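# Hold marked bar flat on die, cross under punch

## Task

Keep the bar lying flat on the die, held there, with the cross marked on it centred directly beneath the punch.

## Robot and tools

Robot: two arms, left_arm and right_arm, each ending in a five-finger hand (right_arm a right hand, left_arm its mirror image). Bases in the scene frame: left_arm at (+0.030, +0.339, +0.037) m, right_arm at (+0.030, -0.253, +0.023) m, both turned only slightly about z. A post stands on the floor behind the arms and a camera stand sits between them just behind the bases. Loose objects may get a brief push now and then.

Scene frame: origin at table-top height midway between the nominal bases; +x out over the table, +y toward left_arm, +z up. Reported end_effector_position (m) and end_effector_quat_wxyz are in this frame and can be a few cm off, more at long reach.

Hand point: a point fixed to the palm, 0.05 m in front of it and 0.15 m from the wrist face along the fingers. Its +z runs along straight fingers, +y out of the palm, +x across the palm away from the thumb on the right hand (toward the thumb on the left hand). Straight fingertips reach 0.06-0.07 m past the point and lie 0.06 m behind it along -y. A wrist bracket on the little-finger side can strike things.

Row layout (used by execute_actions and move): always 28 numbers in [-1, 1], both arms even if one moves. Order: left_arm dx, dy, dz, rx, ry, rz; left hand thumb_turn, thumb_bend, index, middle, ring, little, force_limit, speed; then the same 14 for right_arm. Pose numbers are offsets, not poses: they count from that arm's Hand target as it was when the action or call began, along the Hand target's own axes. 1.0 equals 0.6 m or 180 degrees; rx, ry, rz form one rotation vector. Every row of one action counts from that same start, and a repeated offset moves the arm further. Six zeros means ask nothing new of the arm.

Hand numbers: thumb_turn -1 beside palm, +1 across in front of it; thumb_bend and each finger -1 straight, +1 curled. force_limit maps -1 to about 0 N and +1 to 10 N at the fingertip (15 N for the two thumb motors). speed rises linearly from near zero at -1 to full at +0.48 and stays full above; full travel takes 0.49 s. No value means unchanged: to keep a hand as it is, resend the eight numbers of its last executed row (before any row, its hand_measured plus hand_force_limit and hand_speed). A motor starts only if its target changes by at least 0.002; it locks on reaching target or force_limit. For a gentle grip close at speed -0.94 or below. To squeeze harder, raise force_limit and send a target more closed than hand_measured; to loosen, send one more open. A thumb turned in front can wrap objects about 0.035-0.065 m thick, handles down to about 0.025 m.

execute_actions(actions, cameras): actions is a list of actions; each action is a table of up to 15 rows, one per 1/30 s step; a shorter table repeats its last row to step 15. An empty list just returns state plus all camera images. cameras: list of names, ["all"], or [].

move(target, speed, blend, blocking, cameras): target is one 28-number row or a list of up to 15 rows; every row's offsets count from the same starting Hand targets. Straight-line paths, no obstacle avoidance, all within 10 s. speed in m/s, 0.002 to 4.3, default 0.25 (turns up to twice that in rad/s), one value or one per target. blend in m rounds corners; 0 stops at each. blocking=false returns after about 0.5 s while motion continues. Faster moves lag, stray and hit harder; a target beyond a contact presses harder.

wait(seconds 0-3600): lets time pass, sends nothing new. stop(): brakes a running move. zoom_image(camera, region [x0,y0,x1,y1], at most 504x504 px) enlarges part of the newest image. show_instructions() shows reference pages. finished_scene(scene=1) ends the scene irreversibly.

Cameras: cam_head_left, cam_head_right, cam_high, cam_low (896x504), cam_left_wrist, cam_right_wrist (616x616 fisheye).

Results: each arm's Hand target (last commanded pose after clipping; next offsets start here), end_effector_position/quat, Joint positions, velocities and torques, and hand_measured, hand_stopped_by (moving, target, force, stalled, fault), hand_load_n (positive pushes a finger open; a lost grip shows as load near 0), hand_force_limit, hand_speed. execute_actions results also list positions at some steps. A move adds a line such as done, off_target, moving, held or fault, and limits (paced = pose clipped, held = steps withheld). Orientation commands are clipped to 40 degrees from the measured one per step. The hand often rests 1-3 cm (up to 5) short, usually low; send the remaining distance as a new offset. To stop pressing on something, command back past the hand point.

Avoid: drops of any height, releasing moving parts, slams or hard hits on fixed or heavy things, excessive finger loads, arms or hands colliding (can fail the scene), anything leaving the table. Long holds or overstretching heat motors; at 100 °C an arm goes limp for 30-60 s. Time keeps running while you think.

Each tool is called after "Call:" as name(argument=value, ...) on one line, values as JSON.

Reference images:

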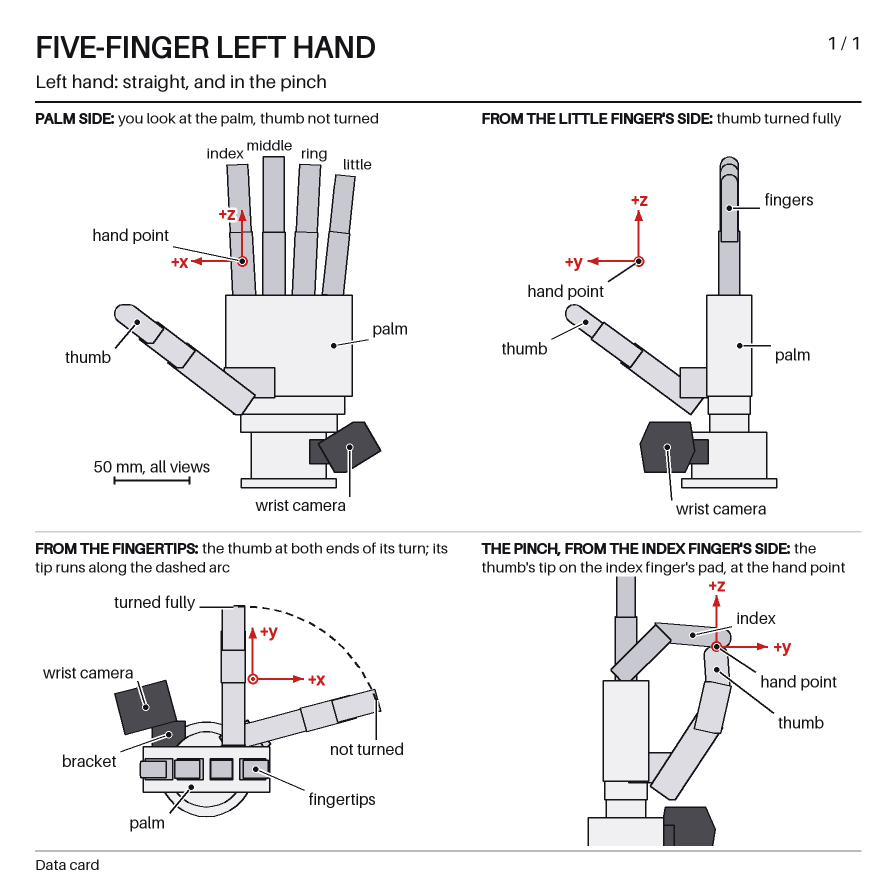

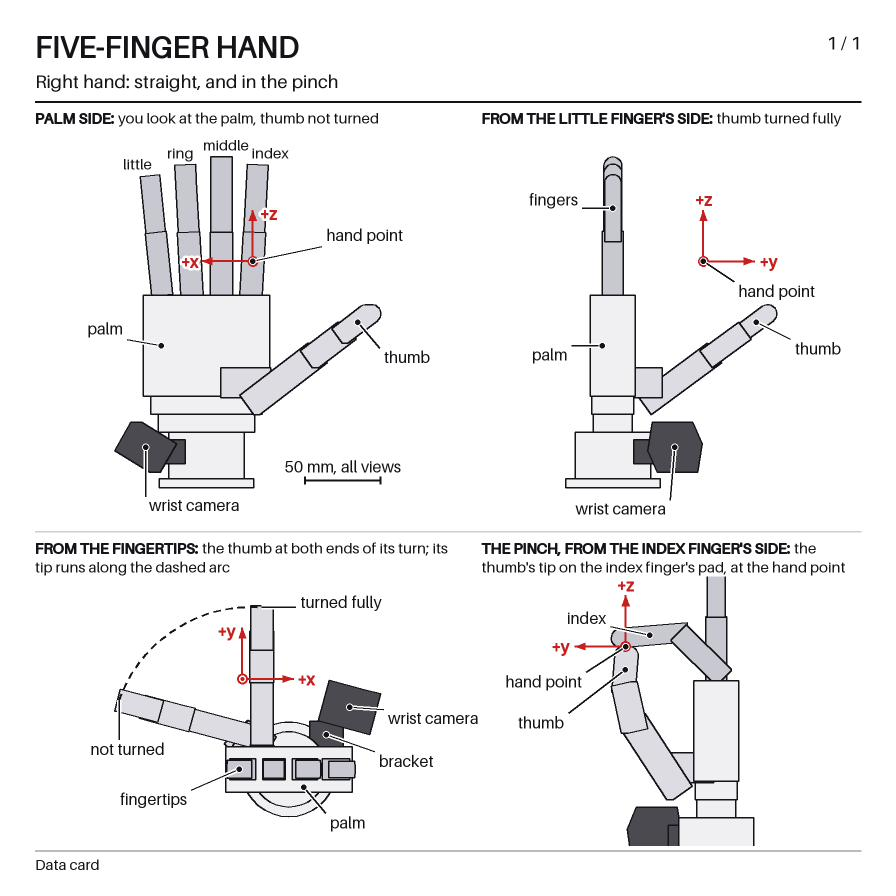

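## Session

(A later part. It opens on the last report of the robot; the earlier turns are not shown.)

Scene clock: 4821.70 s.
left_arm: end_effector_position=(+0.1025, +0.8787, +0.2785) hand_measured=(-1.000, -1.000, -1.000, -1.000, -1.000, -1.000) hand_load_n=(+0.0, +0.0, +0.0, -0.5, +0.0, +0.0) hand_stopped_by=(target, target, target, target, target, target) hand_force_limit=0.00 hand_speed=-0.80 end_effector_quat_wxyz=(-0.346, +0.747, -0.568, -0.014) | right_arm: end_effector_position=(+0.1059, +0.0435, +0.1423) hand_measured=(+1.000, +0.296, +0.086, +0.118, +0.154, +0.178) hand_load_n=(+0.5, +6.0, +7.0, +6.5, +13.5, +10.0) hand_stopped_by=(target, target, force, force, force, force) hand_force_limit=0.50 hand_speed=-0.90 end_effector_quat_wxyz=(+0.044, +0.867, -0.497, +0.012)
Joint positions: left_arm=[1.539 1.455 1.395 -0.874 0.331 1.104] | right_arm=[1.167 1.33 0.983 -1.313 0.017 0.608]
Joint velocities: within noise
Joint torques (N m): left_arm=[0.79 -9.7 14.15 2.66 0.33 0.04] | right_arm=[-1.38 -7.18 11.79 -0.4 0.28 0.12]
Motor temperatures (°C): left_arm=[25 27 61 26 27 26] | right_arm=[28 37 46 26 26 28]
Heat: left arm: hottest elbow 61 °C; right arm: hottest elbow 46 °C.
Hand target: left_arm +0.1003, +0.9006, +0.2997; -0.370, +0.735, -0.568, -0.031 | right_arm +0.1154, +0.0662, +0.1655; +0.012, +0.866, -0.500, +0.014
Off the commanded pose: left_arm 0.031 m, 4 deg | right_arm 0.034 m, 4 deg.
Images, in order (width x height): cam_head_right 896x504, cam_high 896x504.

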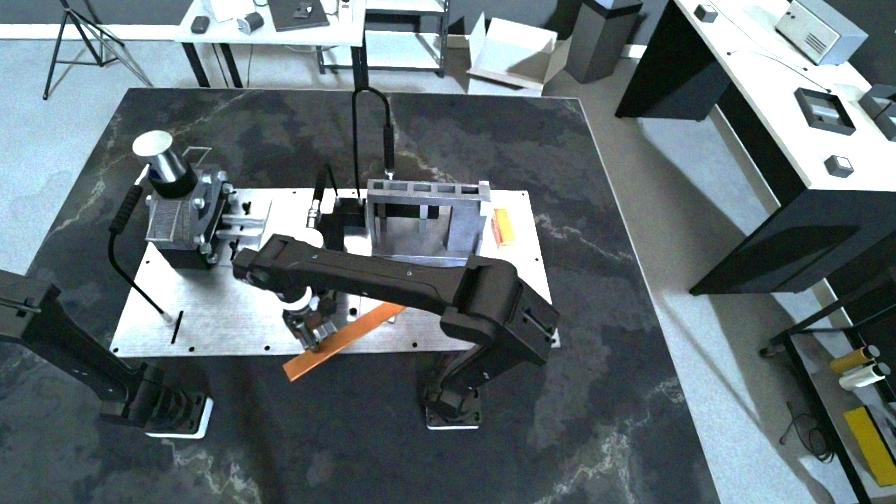

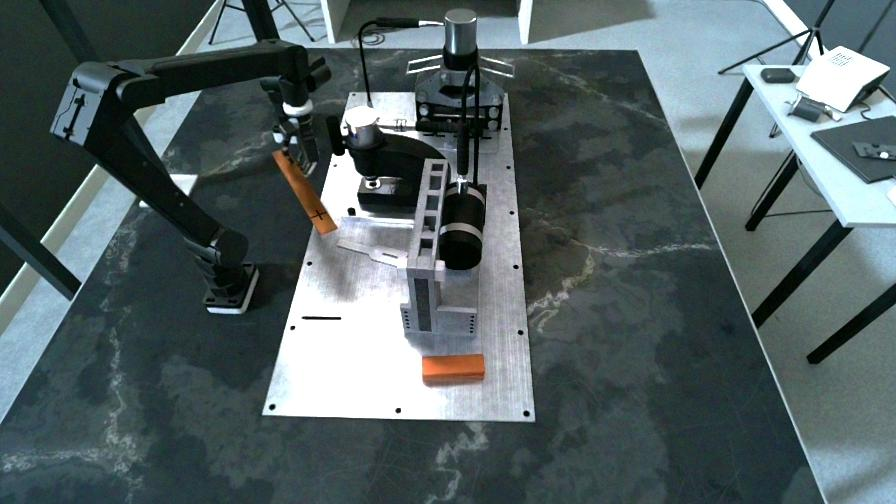

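Call:
move(target=[0,0,0,0,0,0,-1,-1,-1,-1,-1,-1,0,-0.8,-0.2243,-0.118,-0.009,0.019,-0.034,0.0004,1,0.3,0.35,0.4,0.45,0.5,0.5,-0.9], speed=0.1, cameras=["cam_head_left","cam_head_right","cam_low","cam_high","cam_right_wrist"])

Call:
zoom_image(camera="cam_high", region=[260, 90, 440, 240])

Call:
zoom_image(camera="cam_low", region=[280, 180, 500, 380])

Scene clock: 4952.43 s.
left_arm: end_effector_position=(+0.1025, +0.8787, +0.2785) hand_measured=(-1.000, -1.000, -1.000, -1.000, -1.000, -1.000) hand_load_n=(+0.0, +0.0, +0.0, +0.0, +0.0, +0.0) hand_stopped_by=(target, target, target, target, target, target) hand_force_limit=0.00 hand_speed=-0.80 end_effector_quat_wxyz=(-0.346, +0.747, -0.568, -0.014) | right_arm: end_effector_position=(+0.1053, +0.1910, +0.1357) hand_measured=(+1.000, +0.296, +0.086, +0.118, +0.154, +0.178) hand_load_n=(+0.5, +6.0, +7.0, +7.0, +13.5, +10.5) hand_stopped_by=(target, target, force, force, force, force) hand_force_limit=0.50 hand_speed=-0.90 end_effector_quat_wxyz=(-0.003, +0.866, -0.499, -0.011)
Joint positions: left_arm=[1.539 1.455 1.395 -0.874 0.331 1.104] | right_arm=[1.285 1.615 1.278 -1.223 -0.021 0.73]
Joint torques (N m): left_arm=[0.79 -9.76 14.15 2.66 0.33 0.04] | right_arm=[-0.32 -11.52 12.51 -0.03 0.11 0.13]
Motor temperatures (°C): left_arm=[25 28 63 26 27 26] | right_arm=[28 36 50 26 26 28]
Heat: left arm: hottest elbow 63 °C; right arm: hottest elbow 50 °C.
Hand target: left_arm +0.1003, +0.9006, +0.2997; -0.370, +0.735, -0.568, -0.031 | right_arm +0.1092, +0.2182, +0.1655; -0.041, +0.865, -0.499, -0.017
Off the commanded pose: left_arm 0.031 m, 4 deg | right_arm 0.041 m, 4 deg.
move: off_target (right_arm)
cam_right_wrist: T_world_to_cam=[[-0.6814, -0.73156, 0.02282, 0.20236], [-0.62291, 0.59601, 0.50672, -0.11312], [-0.38429, 0.33106, -0.86181, 0.21051]] pos_world=[0.14833, 0.14577, 0.23412]
Images, in order (width x height): cam_head_left 896x504, cam_head_right 896x504, cam_high 896x504, cam_low 896x504, cam_right_wrist 616x616.

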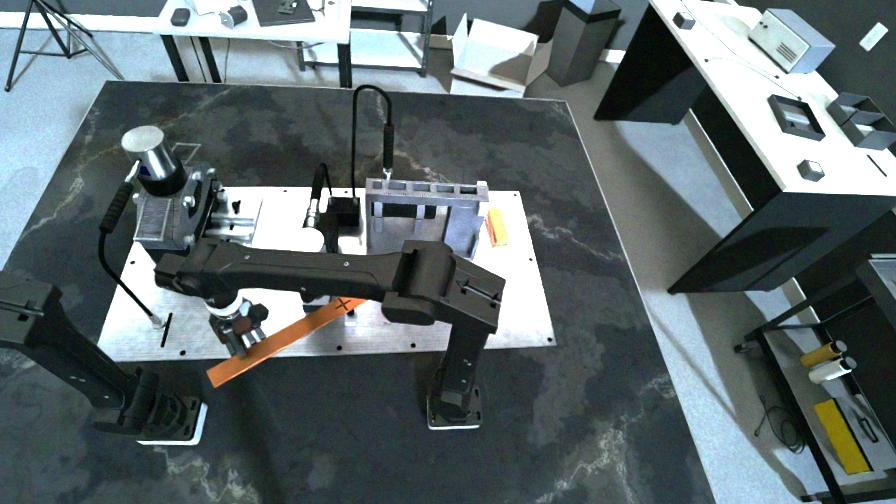

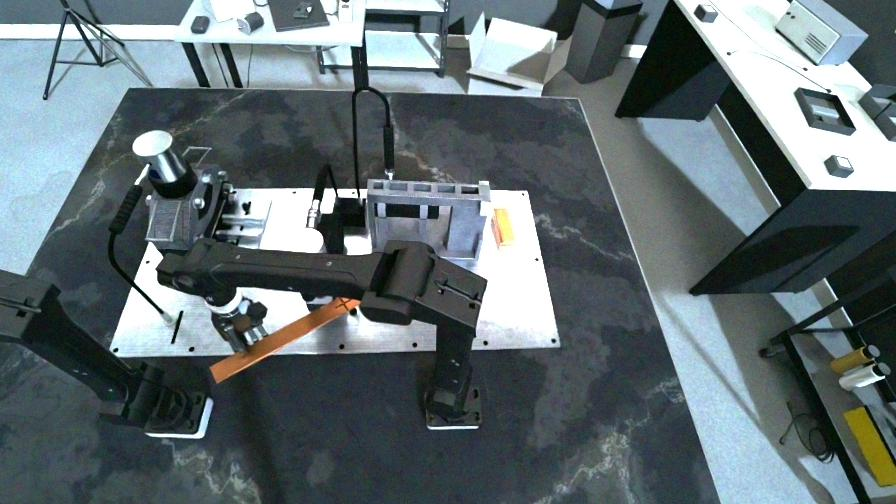

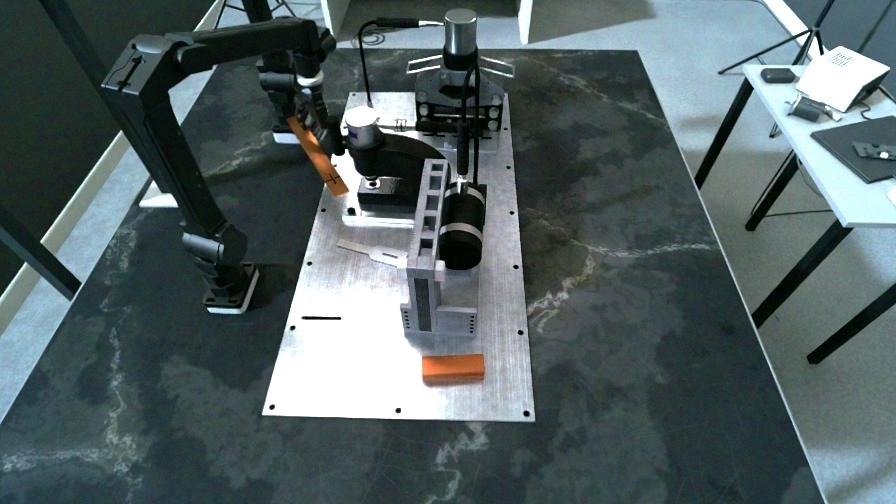

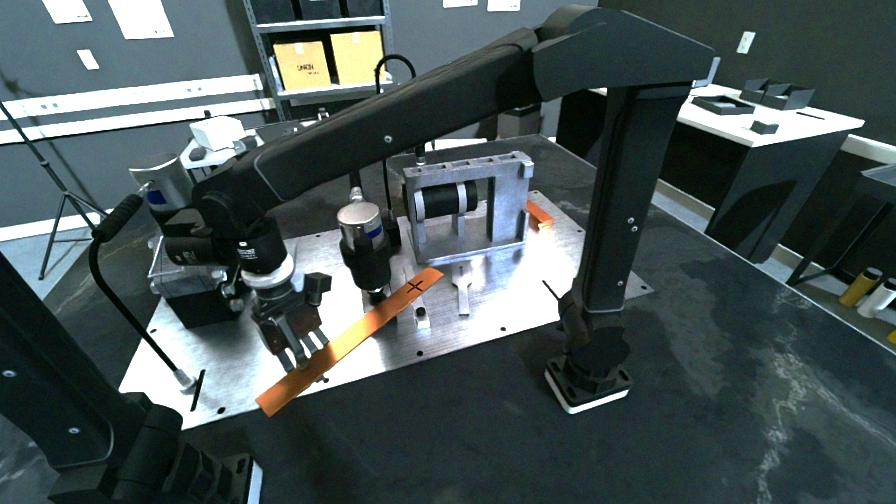

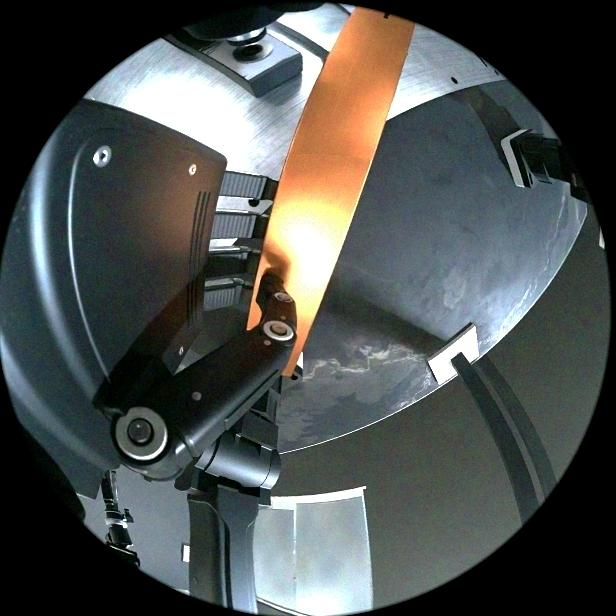

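Scaled by 2.800.

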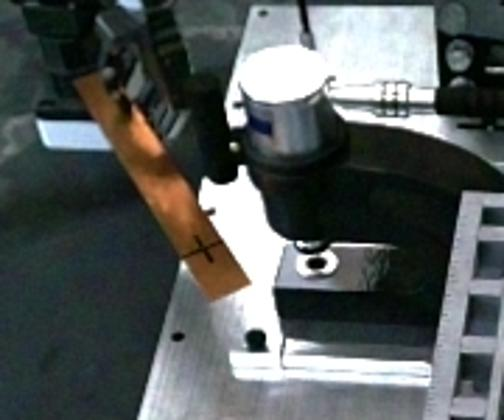

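Scaled by 2.291.

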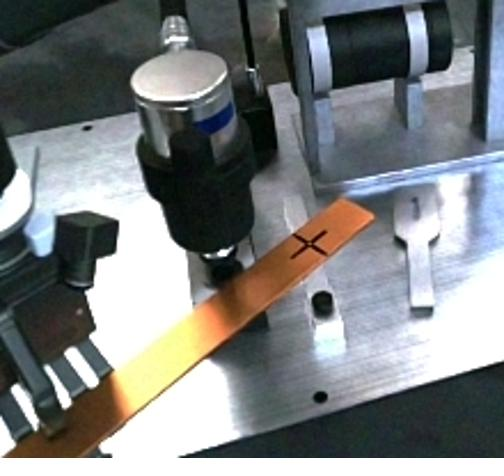

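Call:
move(target=[0,0,0,0,0,0,-1,-1,-1,-1,-1,-1,0,-0.8,-0.0223,0.0035,0.0848,0,0,0,1,0.3,0.35,0.4,0.45,0.5,0.5,-0.9], speed=0.05, cameras=["cam_low","cam_high","cam_right_wrist"])

Call:
zoom_image(camera="cam_high", region=[280, 90, 430, 240])

Call:
zoom_image(camera="cam_low", region=[300, 180, 480, 380])

Call:
zoom_image(camera="cam_right_wrist", region=[170, 0, 430, 160])

Scene clock: 5017.47 s.
left_arm: end_effector_position=(+0.1025, +0.8787, +0.2785) hand_measured=(-1.000, -1.000, -1.000, -1.000, -1.000, -1.000) hand_load_n=(+0.0, +0.0, +0.0, +0.0, +0.0, +0.0) hand_stopped_by=(target, target, target, target, target, target) hand_force_limit=0.00 hand_speed=-0.80 end_effector_quat_wxyz=(-0.346, +0.747, -0.568, -0.014) | right_arm: end_effector_position=(+0.1027, +0.2210, +0.1000) hand_measured=(+1.000, +0.296, +0.086, +0.118, +0.154, +0.178) hand_load_n=(+0.5, +6.0, +7.0, +6.5, +13.5, +10.0) hand_stopped_by=(target, target, force, force, force, force) hand_force_limit=0.50 hand_speed=-0.90 end_effector_quat_wxyz=(-0.021, +0.866, -0.500, -0.016)
Joint positions: left_arm=[1.539 1.455 1.395 -0.874 0.331 1.104] | right_arm=[1.308 1.692 1.278 -1.109 -0.021 0.755]
Joint torques (N m): left_arm=[0.79 -9.7 14.16 2.66 0.33 0.04] | right_arm=[-1.2 -12.57 8.83 0.12 0.16 0.14]
Motor temperatures (°C): left_arm=[25 28 63 26 27 26] | right_arm=[28 36 56 26 26 28]
Heat: left arm: hottest elbow 63 °C; right arm: hottest elbow 56 °C.
Hand target: left_arm +0.1003, +0.9006, +0.2997; -0.370, +0.735, -0.568, -0.031 | right_arm +0.1012, +0.2331, +0.1157; -0.041, +0.865, -0.499, -0.017
Off the commanded pose: left_arm 0.031 m, 4 deg | right_arm 0.020 m, 2 deg.
move: off_target (right_arm)
cam_right_wrist: T_world_to_cam=[[-0.68261, -0.73072, -0.00975, 0.2266], [-0.62725, 0.57901, 0.52087, -0.1117], [-0.37496, 0.36167, -0.85358, 0.16032]] pos_world=[0.14473, 0.17227, 0.19724]
Images, in order (width x height): cam_high 896x504, cam_low 896x504, cam_right_wrist 616x616.

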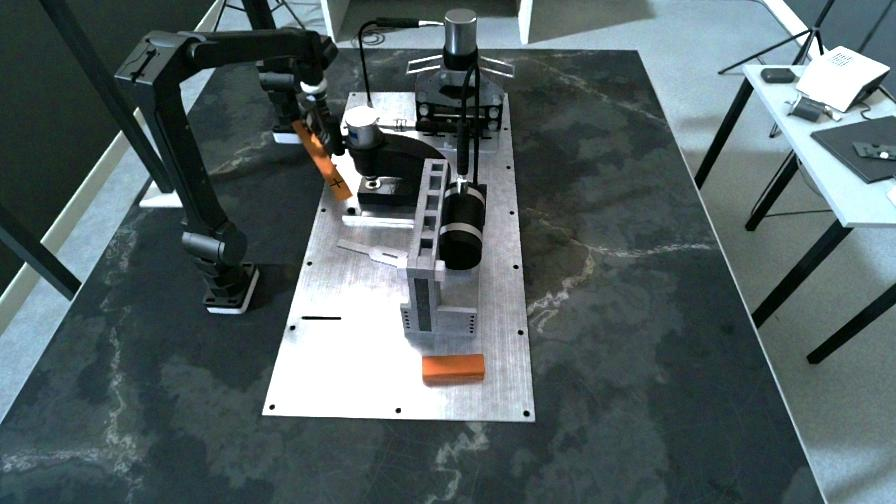

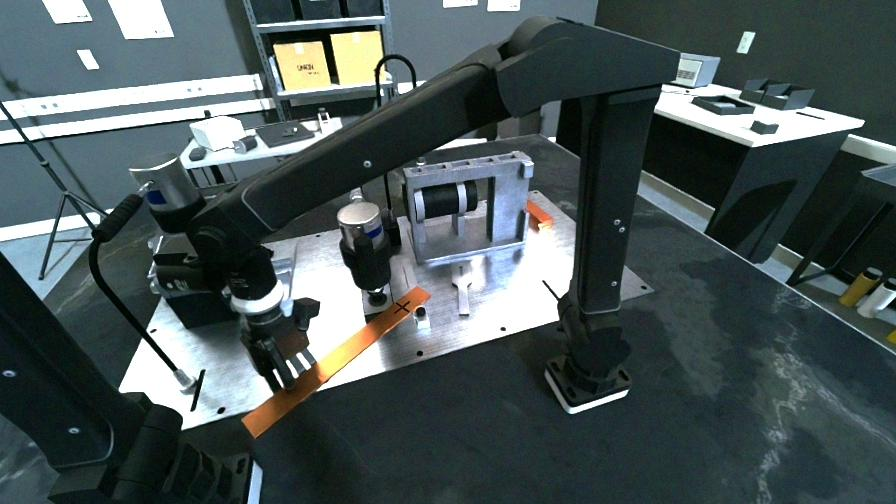

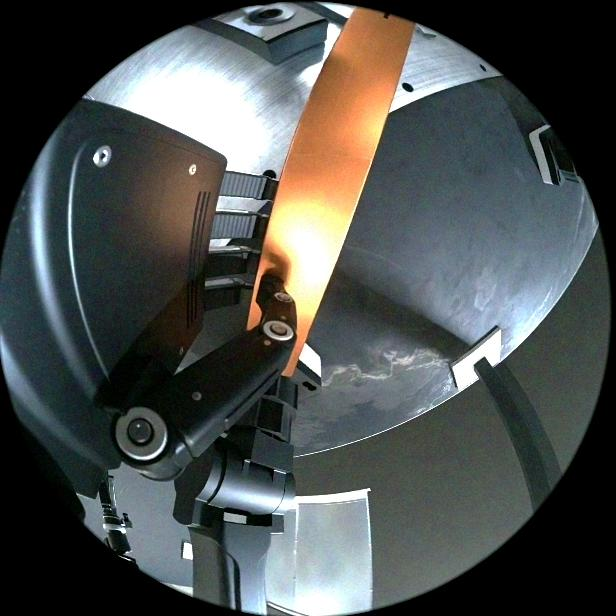

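Scaled by 3.360.

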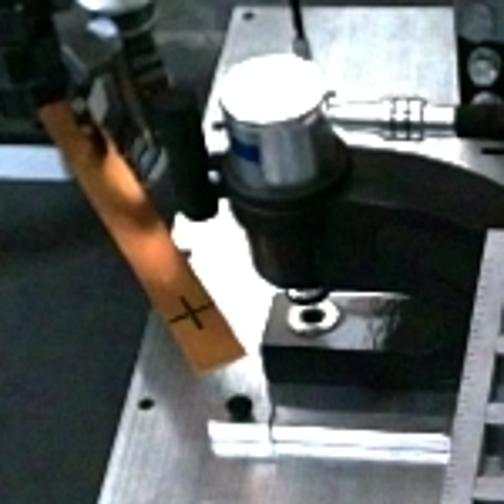

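Scaled by 2.520.

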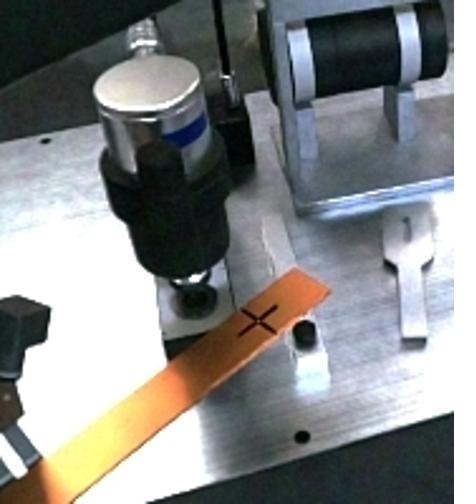

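Scaled by 1.938 from the camera's image (finer frame: 880x880).

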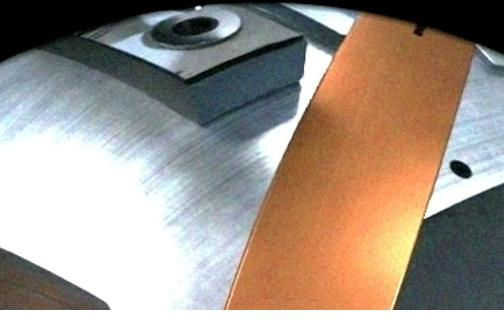

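Call:
move(target=[0,0,0,0,0,0,-1,-1,-1,-1,-1,-1,0,-0.8,0.0152,0.0025,0.0463,-0.0077,0.0022,0.0004,1,0.3,0.35,0.4,0.45,0.5,0.5,-0.9], speed=0.05, cameras=["cam_low","cam_right_wrist","cam_high"])

Call:
zoom_image(camera="cam_high", region=[280, 90, 430, 240])

Call:
zoom_image(camera="cam_low", region=[300, 220, 460, 380])

Call:
zoom_image(camera="cam_right_wrist", region=[170, 0, 430, 160])

Scene clock: 5070.07 s.
left_arm: end_effector_position=(+0.1025, +0.8787, +0.2785) hand_measured=(-1.000, -1.000, -1.000, -1.000, -1.000, -1.000) hand_load_n=(+0.0, +0.0, +0.0, +0.0, +0.0, +0.0) hand_stopped_by=(target, target, target, target, target, target) hand_force_limit=0.00 hand_speed=-0.80 end_effector_quat_wxyz=(-0.346, +0.747, -0.568, -0.014) | right_arm: end_effector_position=(+0.1017, +0.2222, +0.0757) hand_measured=(+1.000, +0.296, +0.086, +0.118, +0.154, +0.178) hand_load_n=(+0.5, +5.5, +7.0, +7.0, +13.5, +10.5) hand_stopped_by=(target, target, force, force, force, force) hand_force_limit=0.50 hand_speed=-0.90 end_effector_quat_wxyz=(-0.016, +0.866, -0.500, -0.018)
Joint positions: left_arm=[1.539 1.455 1.395 -0.874 0.331 1.104] | right_arm=[1.308 1.728 1.254 -1.058 -0.028 0.755]
Joint torques (N m): left_arm=[0.85 -9.76 14.15 2.66 0.34 0.04] | right_arm=[-1.85 -12.98 7.51 -0.1 0.06 0]
Motor temperatures (°C): left_arm=[25 28 64 26 27 26] | right_arm=[28 38 51 26 26 28]
Heat: left arm: hottest elbow 64 °C; right arm: hottest elbow 51 °C.
Hand target: left_arm +0.1003, +0.9006, +0.2997; -0.370, +0.735, -0.568, -0.031 | right_arm +0.1049, +0.2271, +0.0874; -0.029, +0.865, -0.500, -0.020
Off the commanded pose: left_arm 0.031 m, 4 deg | right_arm 0.013 m, 1 deg.
move: off_target (right_arm)
cam_right_wrist: T_world_to_cam=[[-0.6827, -0.7307, 0.0012, 0.22565], [-0.62246, 0.58242, 0.52281, -0.10183], [-0.38272, 0.35617, -0.85245, 0.14073]] pos_world=[0.14453, 0.17407, 0.17293]
Images, in order (width x height): cam_high 896x504, cam_low 896x504, cam_right_wrist 616x616.

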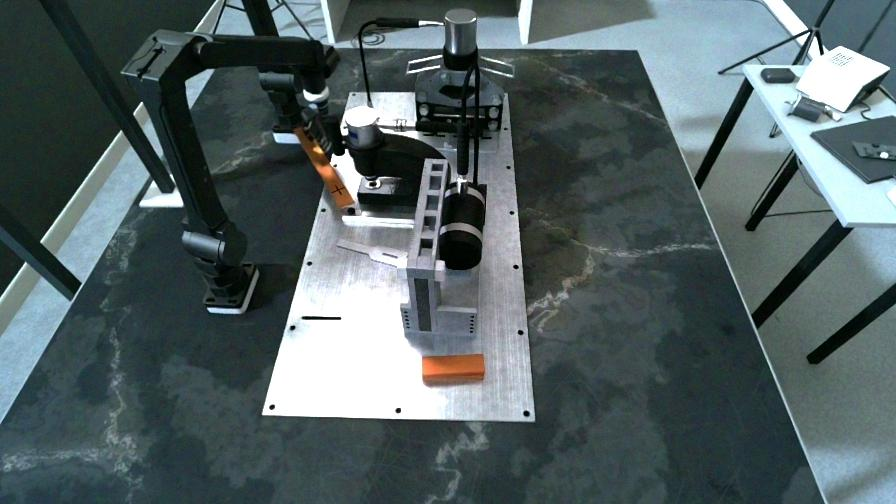

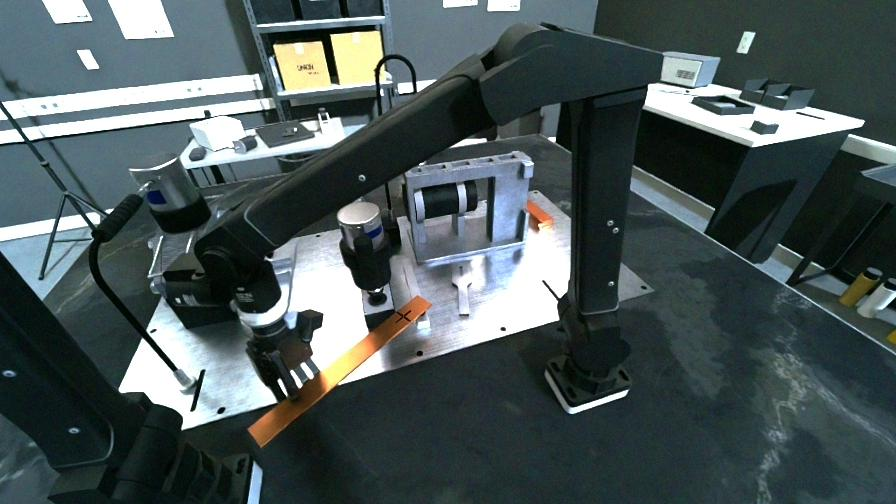

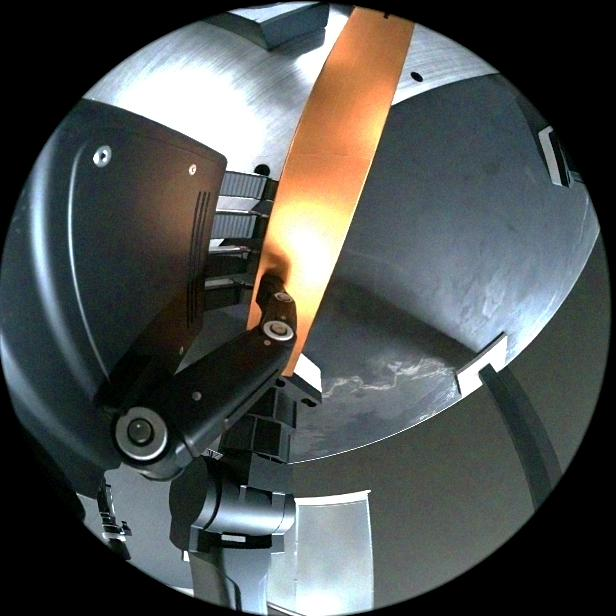

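Scaled by 3.360.

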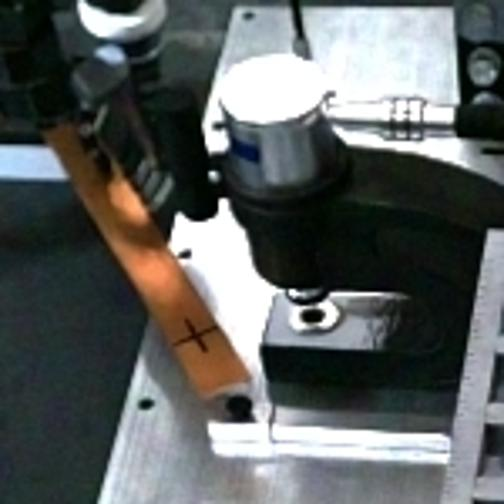

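Scaled by 3.150.

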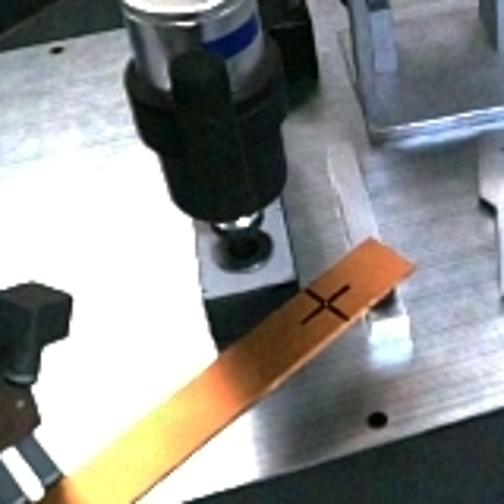

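Scaled by 1.938 from the camera's image (finer frame: 880x880).

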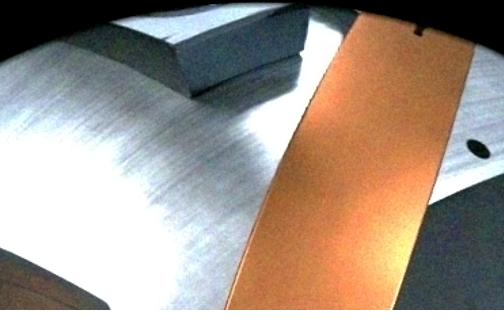

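Call:
move(target=[0,0,0,0,0,0,-1,-1,-1,-1,-1,-1,0,-0.8,0.006,-0.0658,0.0083,0,0,0,1,0.3,0.35,0.4,0.45,0.5,0.5,-0.9], speed=0.05, cameras=["cam_low","cam_high"])

Call:
zoom_image(camera="cam_high", region=[280, 90, 430, 240])

Call:
zoom_image(camera="cam_low", region=[300, 220, 460, 380])

Scene clock: 5096.27 s.
left_arm: end_effector_position=(+0.1025, +0.8787, +0.2785) hand_measured=(-1.000, -1.000, -1.000, -1.000, -1.000, -1.000) hand_load_n=(+0.0, +0.0, +0.0, +0.0, +0.0, +0.0) hand_stopped_by=(target, target, target, target, target, target) hand_force_limit=0.00 hand_speed=-0.80 end_effector_quat_wxyz=(-0.346, +0.747, -0.568, -0.014) | right_arm: end_effector_position=(+0.1269, +0.2210, +0.0567) hand_measured=(+1.000, +0.296, +0.086, +0.118, +0.154, +0.178) hand_load_n=(+0.5, +6.0, +7.0, +6.5, +13.5, +10.0) hand_stopped_by=(target, target, force, force, force, force) hand_force_limit=0.50 hand_speed=-0.90 end_effector_quat_wxyz=(+0.000, +0.865, -0.501, -0.016)
Joint positions: left_arm=[1.539 1.455 1.395 -0.874 0.331 1.104] | right_arm=[1.258 1.788 1.28 -1.058 -0.032 0.707]
Joint torques (N m): left_arm=[0.79 -9.76 14.15 2.66 0.34 0.04] | right_arm=[-2.37 -13.51 11.52 -0.53 0.06 -0.08]
Motor temperatures (°C): left_arm=[25 28 64 26 27 26] | right_arm=[28 38 50 26 26 28]
Heat: left arm: hottest elbow 64 °C; right arm: hottest elbow 50 °C.
Hand target: left_arm +0.1003, +0.9006, +0.2997; -0.370, +0.735, -0.568, -0.031 | right_arm +0.1408, +0.2441, +0.0834; -0.029, +0.865, -0.500, -0.020
Off the commanded pose: left_arm 0.031 m, 4 deg | right_arm 0.038 m, 3 deg.
move: off_target (right_arm)
Images, in order (width x height): cam_high 896x504, cam_low 896x504.

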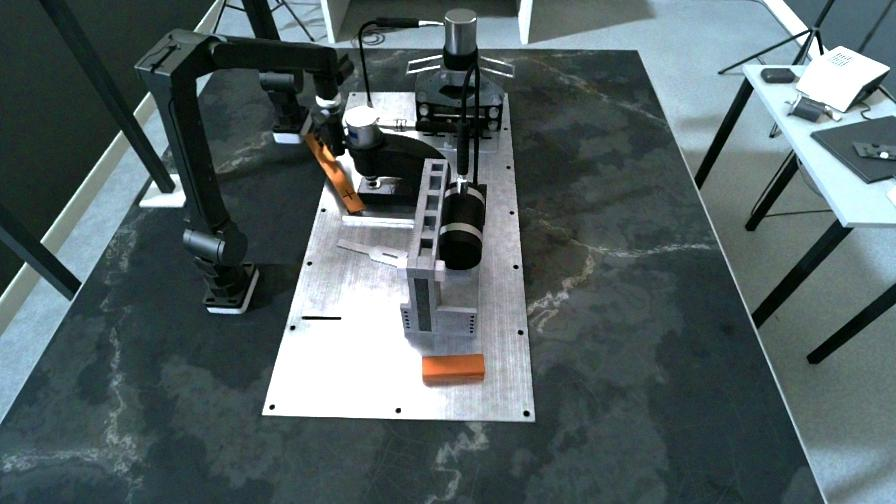

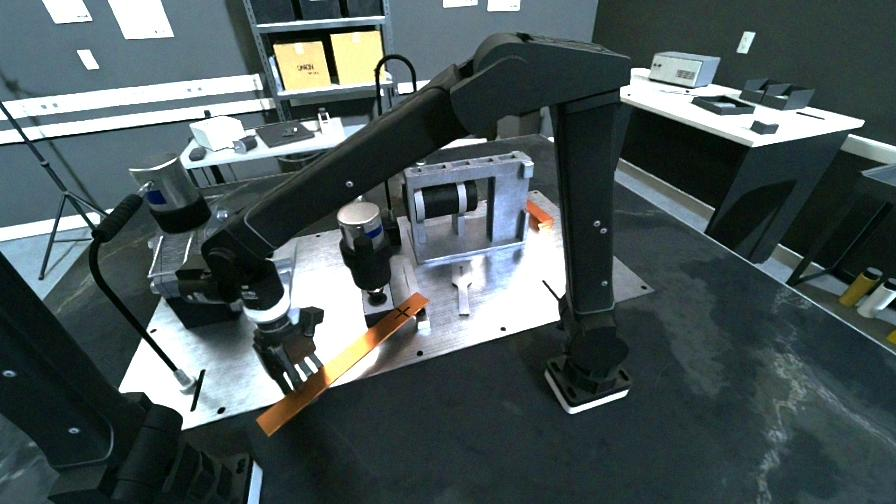

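Scaled by 3.360.

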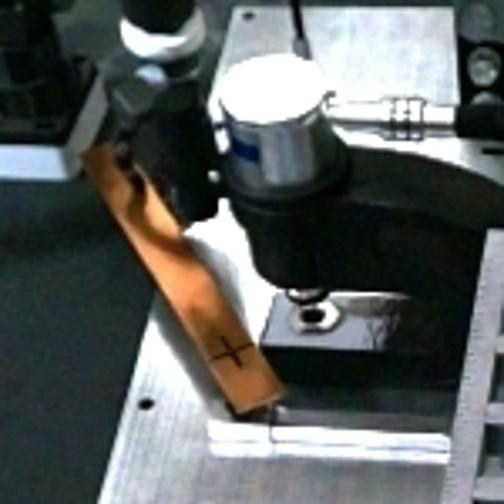

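Scaled by 3.150.

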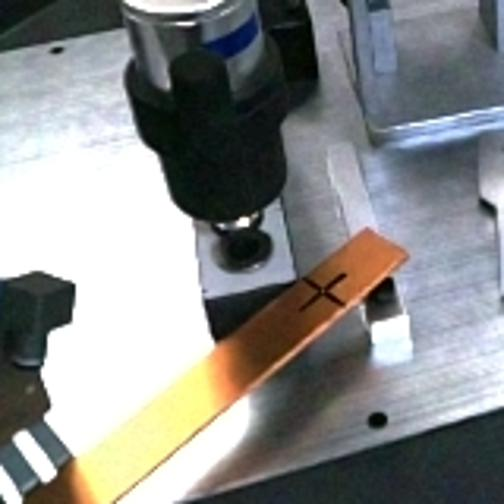

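Call:
move(target=[0,0,0,0,0,0,-1,-1,-1,-1,-1,-1,0,-0.8,-0.0021,-0.001,-0.0332,0,0,0,1,0.3,0.35,0.4,0.45,0.5,0.5,-0.9], speed=0.05)

Scene clock: 5107.77 s.
left_arm: end_effector_position=(+0.1025, +0.8787, +0.2785) hand_measured=(-1.000, -1.000, -1.000, -1.000, -1.000, -1.000) hand_load_n=(+0.0, +0.0, +0.0, +0.0, +0.0, +0.0) hand_stopped_by=(target, target, target, target, target, target) hand_force_limit=0.00 hand_speed=-0.80 end_effector_quat_wxyz=(-0.346, +0.747, -0.568, -0.014) | right_arm: end_effector_position=(+0.1268, +0.2211, +0.0655) hand_measured=(+1.000, +0.296, +0.086, +0.118, +0.154, +0.178) hand_load_n=(+0.5, +6.0, +7.0, +7.0, +14.0, +10.0) hand_stopped_by=(target, target, force, force, force, force) hand_force_limit=0.50 hand_speed=-0.90 end_effector_quat_wxyz=(+0.009, +0.866, -0.501, -0.015)
Joint positions: left_arm=[1.539 1.455 1.395 -0.874 0.331 1.104] | right_arm=[1.258 1.788 1.305 -1.1 -0.032 0.706]
Joint torques (N m): left_arm=[0.79 -9.76 14.13 2.66 0.34 0.04] | right_arm=[-2.32 -15.33 11.56 -0.81 0.05 -0.04]
Motor temperatures (°C): left_arm=[25 28 64 26 27 26] | right_arm=[28 38 49 26 26 28]
Heat: left arm: hottest elbow 64 °C; right arm: hottest elbow 49 °C.
Hand target: left_arm +0.1003, +0.9006, +0.2997; -0.370, +0.735, -0.568, -0.031 | right_arm +0.1407, +0.2440, +0.1034; -0.029, +0.865, -0.500, -0.021
Off the commanded pose: left_arm 0.031 m, 4 deg | right_arm 0.046 m, 4 deg.
move: off_target (right_arm)

Call:
move(target=[0,0,0,0,0,0,-1,-1,-1,-1,-1,-1,0,-0.8,-0.0011,-0.0005,-0.02,0.002,0.002,0,1,0.3,0.35,0.4,0.45,0.5,0.5,-0.9], speed=0.05)

Scene clock: 5114.77 s.
left_arm: end_effector_position=(+0.1025, +0.8787, +0.2785) hand_measured=(-1.000, -1.000, -1.000, -1.000, -1.000, -1.000) hand_load_n=(+0.0, +0.0, +0.0, +0.0, +0.0, +0.0) hand_stopped_by=(target, target, target, target, target, target) hand_force_limit=0.00 hand_speed=-0.80 end_effector_quat_wxyz=(-0.346, +0.747, -0.568, -0.014) | right_arm: end_effector_position=(+0.1275, +0.2205, +0.0712) hand_measured=(+1.000, +0.296, +0.086, +0.118, +0.154, +0.178) hand_load_n=(+0.5, +6.0, +7.0, +6.5, +13.5, +10.5) hand_stopped_by=(target, target, force, force, force, force) hand_force_limit=0.50 hand_speed=-0.90 end_effector_quat_wxyz=(+0.014, +0.865, -0.501, -0.012)
Joint positions: left_arm=[1.539 1.455 1.395 -0.874 0.331 1.104] | right_arm=[1.258 1.788 1.322 -1.128 -0.028 0.706]
Joint torques (N m): left_arm=[0.79 -9.7 14.15 2.66 0.34 0.04] | right_arm=[-2.14 -16.26 11.82 -0.92 0.36 -0.02]
Motor temperatures (°C): left_arm=[25 28 64 26 27 26] | right_arm=[28 38 51 26 26 28]
Heat: left arm: hottest elbow 64 °C; right arm: hottest elbow 51 °C.
Hand target: left_arm +0.1003, +0.9006, +0.2997; -0.370, +0.735, -0.568, -0.031 | right_arm +0.1408, +0.2439, +0.1155; -0.030, +0.865, -0.500, -0.016
Off the commanded pose: left_arm 0.031 m, 4 deg | right_arm 0.052 m, 5 deg.
move: off_target (right_arm)

Call:
move(target=[0,0,0,0,0,0,-1,-1,-1,-1,-1,-1,0,-0.8,0.0093,-0.0523,-0.0192,0.0103,-0.0112,-0.0003,1,0.3,0.35,0.4,0.45,0.5,0.5,-0.9], speed=0.05)

Scene clock: 5148.03 s.
left_arm: end_effector_position=(+0.1025, +0.8787, +0.2785) hand_measured=(-1.000, -1.000, -1.000, -1.000, -1.000, -1.000) hand_load_n=(+0.0, +0.0, +0.0, +0.0, +0.0, +0.0) hand_stopped_by=(target, target, target, target, target, target) hand_force_limit=0.00 hand_speed=-0.80 end_effector_quat_wxyz=(-0.346, +0.747, -0.568, -0.014) | right_arm: end_effector_position=(+0.1554, +0.2300, +0.0851) hand_measured=(+1.000, +0.296, +0.086, +0.118, +0.154, +0.178) hand_load_n=(+0.5, +5.5, +7.0, +6.5, +13.5, +10.0) hand_stopped_by=(target, target, force, force, force, force) hand_force_limit=0.50 hand_speed=-0.90 end_effector_quat_wxyz=(-0.007, +0.865, -0.501, -0.019)
Joint positions: left_arm=[1.539 1.455 1.395 -0.874 0.331 1.104] | right_arm=[1.212 1.788 1.364 -1.128 -0.035 0.662]
Joint torques (N m): left_arm=[0.79 -9.7 14.15 2.66 0.33 0.04] | right_arm=[-2.55 -15.85 12.34 -0.49 0.15 -0.1]
Motor temperatures (°C): left_arm=[25 28 64 26 27 26] | right_arm=[28 38 54 26 26 28]
Heat: left arm: hottest elbow 64 °C; right arm: hottest elbow 54 °C.
Hand target: left_arm +0.1003, +0.9006, +0.2997; -0.370, +0.735, -0.568, -0.031 | right_arm +0.1707, +0.2539, +0.1276; -0.053, +0.865, -0.499, -0.023
Off the commanded pose: left_arm 0.031 m, 4 deg | right_arm 0.051 m, 5 deg.
move: off_target (right_arm)

Call:
move(target=[0,0,0,0,0,0,-1,-1,-1,-1,-1,-1,0,-0.8,-0.0075,-0.008,0.016,0,0,0,1,0.3,0.35,0.4,0.45,0.5,0.5,-0.9], speed=0.05, cameras=["cam_low","cam_high","cam_right_wrist"])

Call:
zoom_image(camera="cam_high", region=[300, 110, 420, 230])

Call:
zoom_image(camera="cam_low", region=[320, 240, 450, 370])

Call:
zoom_image(camera="cam_right_wrist", region=[170, 0, 430, 160])

Scene clock: 5161.53 s.
left_arm: end_effector_position=(+0.1025, +0.8787, +0.2785) hand_measured=(-1.000, -1.000, -1.000, -1.000, -1.000, -1.000) hand_load_n=(+0.0, +0.0, -0.5, +0.0, +0.0, +0.0) hand_stopped_by=(target, target, target, target, target, target) hand_force_limit=0.00 hand_speed=-0.80 end_effector_quat_wxyz=(-0.346, +0.747, -0.568, -0.014) | right_arm: end_effector_position=(+0.1576, +0.2352, +0.0893) hand_measured=(+1.000, +0.296, +0.086, +0.118, +0.154, +0.178) hand_load_n=(+0.5, +6.0, +7.0, +7.0, +13.5, +10.5) hand_stopped_by=(target, target, force, force, force, force) hand_force_limit=0.50 hand_speed=-0.90 end_effector_quat_wxyz=(-0.014, +0.865, -0.501, -0.019)
Joint positions: left_arm=[1.539 1.455 1.395 -0.874 0.331 1.104] | right_arm=[1.212 1.789 1.378 -1.128 -0.035 0.662]
Joint torques (N m): left_arm=[0.79 -9.7 14.15 2.66 0.33 0.04] | right_arm=[-3.02 -13.74 12.14 0.02 0.06 -0.14]
Motor temperatures (°C): left_arm=[25 28 64 26 27 26] | right_arm=[28 38 52 26 26 28]
Heat: left arm: hottest elbow 64 °C; right arm: hottest elbow 52 °C.
Hand target: left_arm +0.1003, +0.9006, +0.2997; -0.370, +0.735, -0.568, -0.031 | right_arm +0.1727, +0.2613, +0.1187; -0.053, +0.865, -0.499, -0.023
Off the commanded pose: left_arm 0.031 m, 4 deg | right_arm 0.042 m, 5 deg.
move: off_target (right_arm)
cam_right_wrist: T_world_to_cam=[[-0.68509, -0.72843, 0.00655, 0.27271], [-0.61802, 0.58596, 0.52412, -0.08333], [-0.38562, 0.35503, -0.85162, 0.1696]] pos_world=[0.20073, 0.18727, 0.18632]
Images, in order (width x height): cam_high 896x504, cam_low 896x504, cam_right_wrist 616x616.

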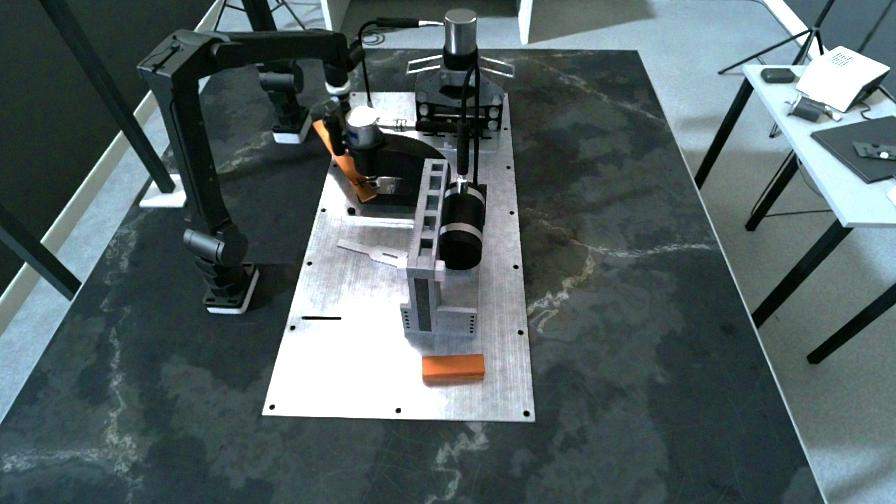

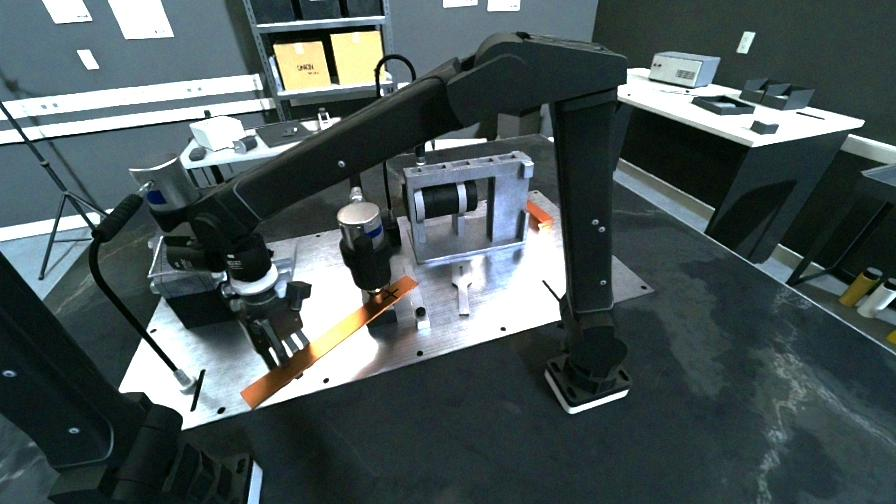

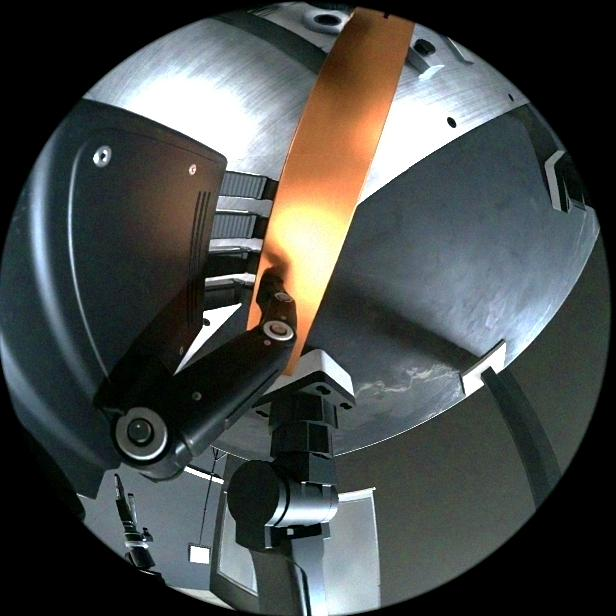

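Scaled by 4.200.

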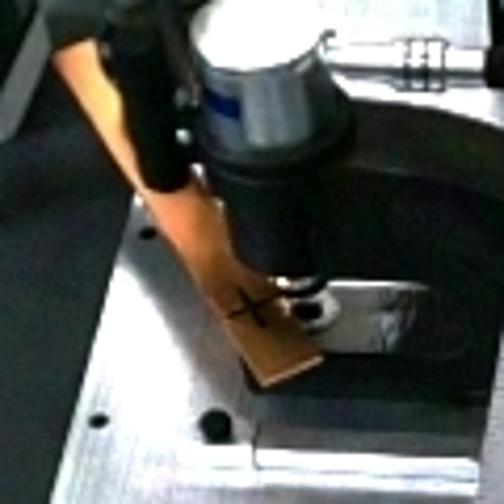

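Scaled by 3.877.

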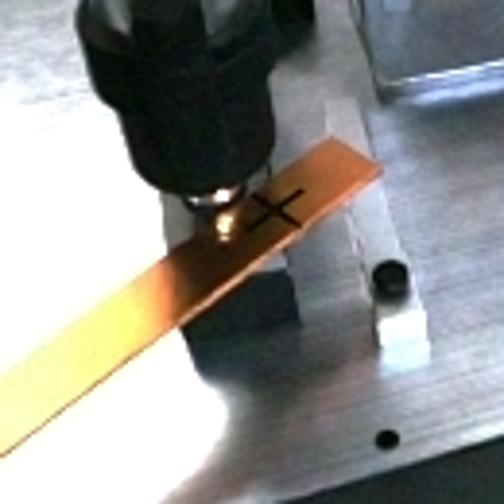

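Scaled by 1.938 from the camera's image (finer frame: 880x880).

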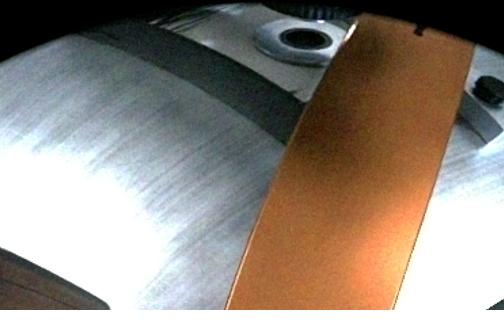

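Call:
move(target=[0,0,0,0,0,0,-1,-1,-1,-1,-1,-1,0,-0.8,0.0105,0.0095,0.032,0,0,0,1,0.3,0.35,0.4,0.45,0.5,0.5,-0.9], speed=0.05)

Scene clock: 5191.37 s.
left_arm: end_effector_position=(+0.1025, +0.8787, +0.2785) hand_measured=(-1.000, -1.000, -1.000, -1.000, -1.000, -1.000) hand_load_n=(+0.0, +0.0, +0.0, +0.0, +0.0, +0.0) hand_stopped_by=(target, target, target, target, target, target) hand_force_limit=0.00 hand_speed=-0.80 end_effector_quat_wxyz=(-0.346, +0.747, -0.568, -0.014) | right_arm: end_effector_position=(+0.1624, +0.2478, +0.0833) hand_measured=(+1.000, +0.296, +0.086, +0.118, +0.154, +0.178) hand_load_n=(+0.5, +5.5, +7.0, +7.0, +13.5, +10.0) hand_stopped_by=(target, target, force, force, force, force) hand_force_limit=0.50 hand_speed=-0.90 end_effector_quat_wxyz=(-0.034, +0.865, -0.501, -0.023)
Joint positions: left_arm=[1.539 1.455 1.395 -0.874 0.331 1.104] | right_arm=[1.212 1.8 1.378 -1.075 -0.037 0.662]
Joint torques (N m): left_arm=[0.79 -9.76 14.15 2.66 0.34 0.04] | right_arm=[-2.08 -14.51 8.68 0.09 0.09 -0.02]
Motor temperatures (°C): left_arm=[25 28 64 26 27 26] | right_arm=[28 39 57 26 26 28]
Heat: left arm: hottest elbow 64 °C; right arm: hottest elbow 57 °C.
Hand target: left_arm +0.1003, +0.9006, +0.2997; -0.370, +0.735, -0.568, -0.031 | right_arm +0.1712, +0.2552, +0.0987; -0.053, +0.865, -0.499, -0.023
Off the commanded pose: left_arm 0.031 m, 4 deg | right_arm 0.019 m, 2 deg.
move: off_target (right_arm)


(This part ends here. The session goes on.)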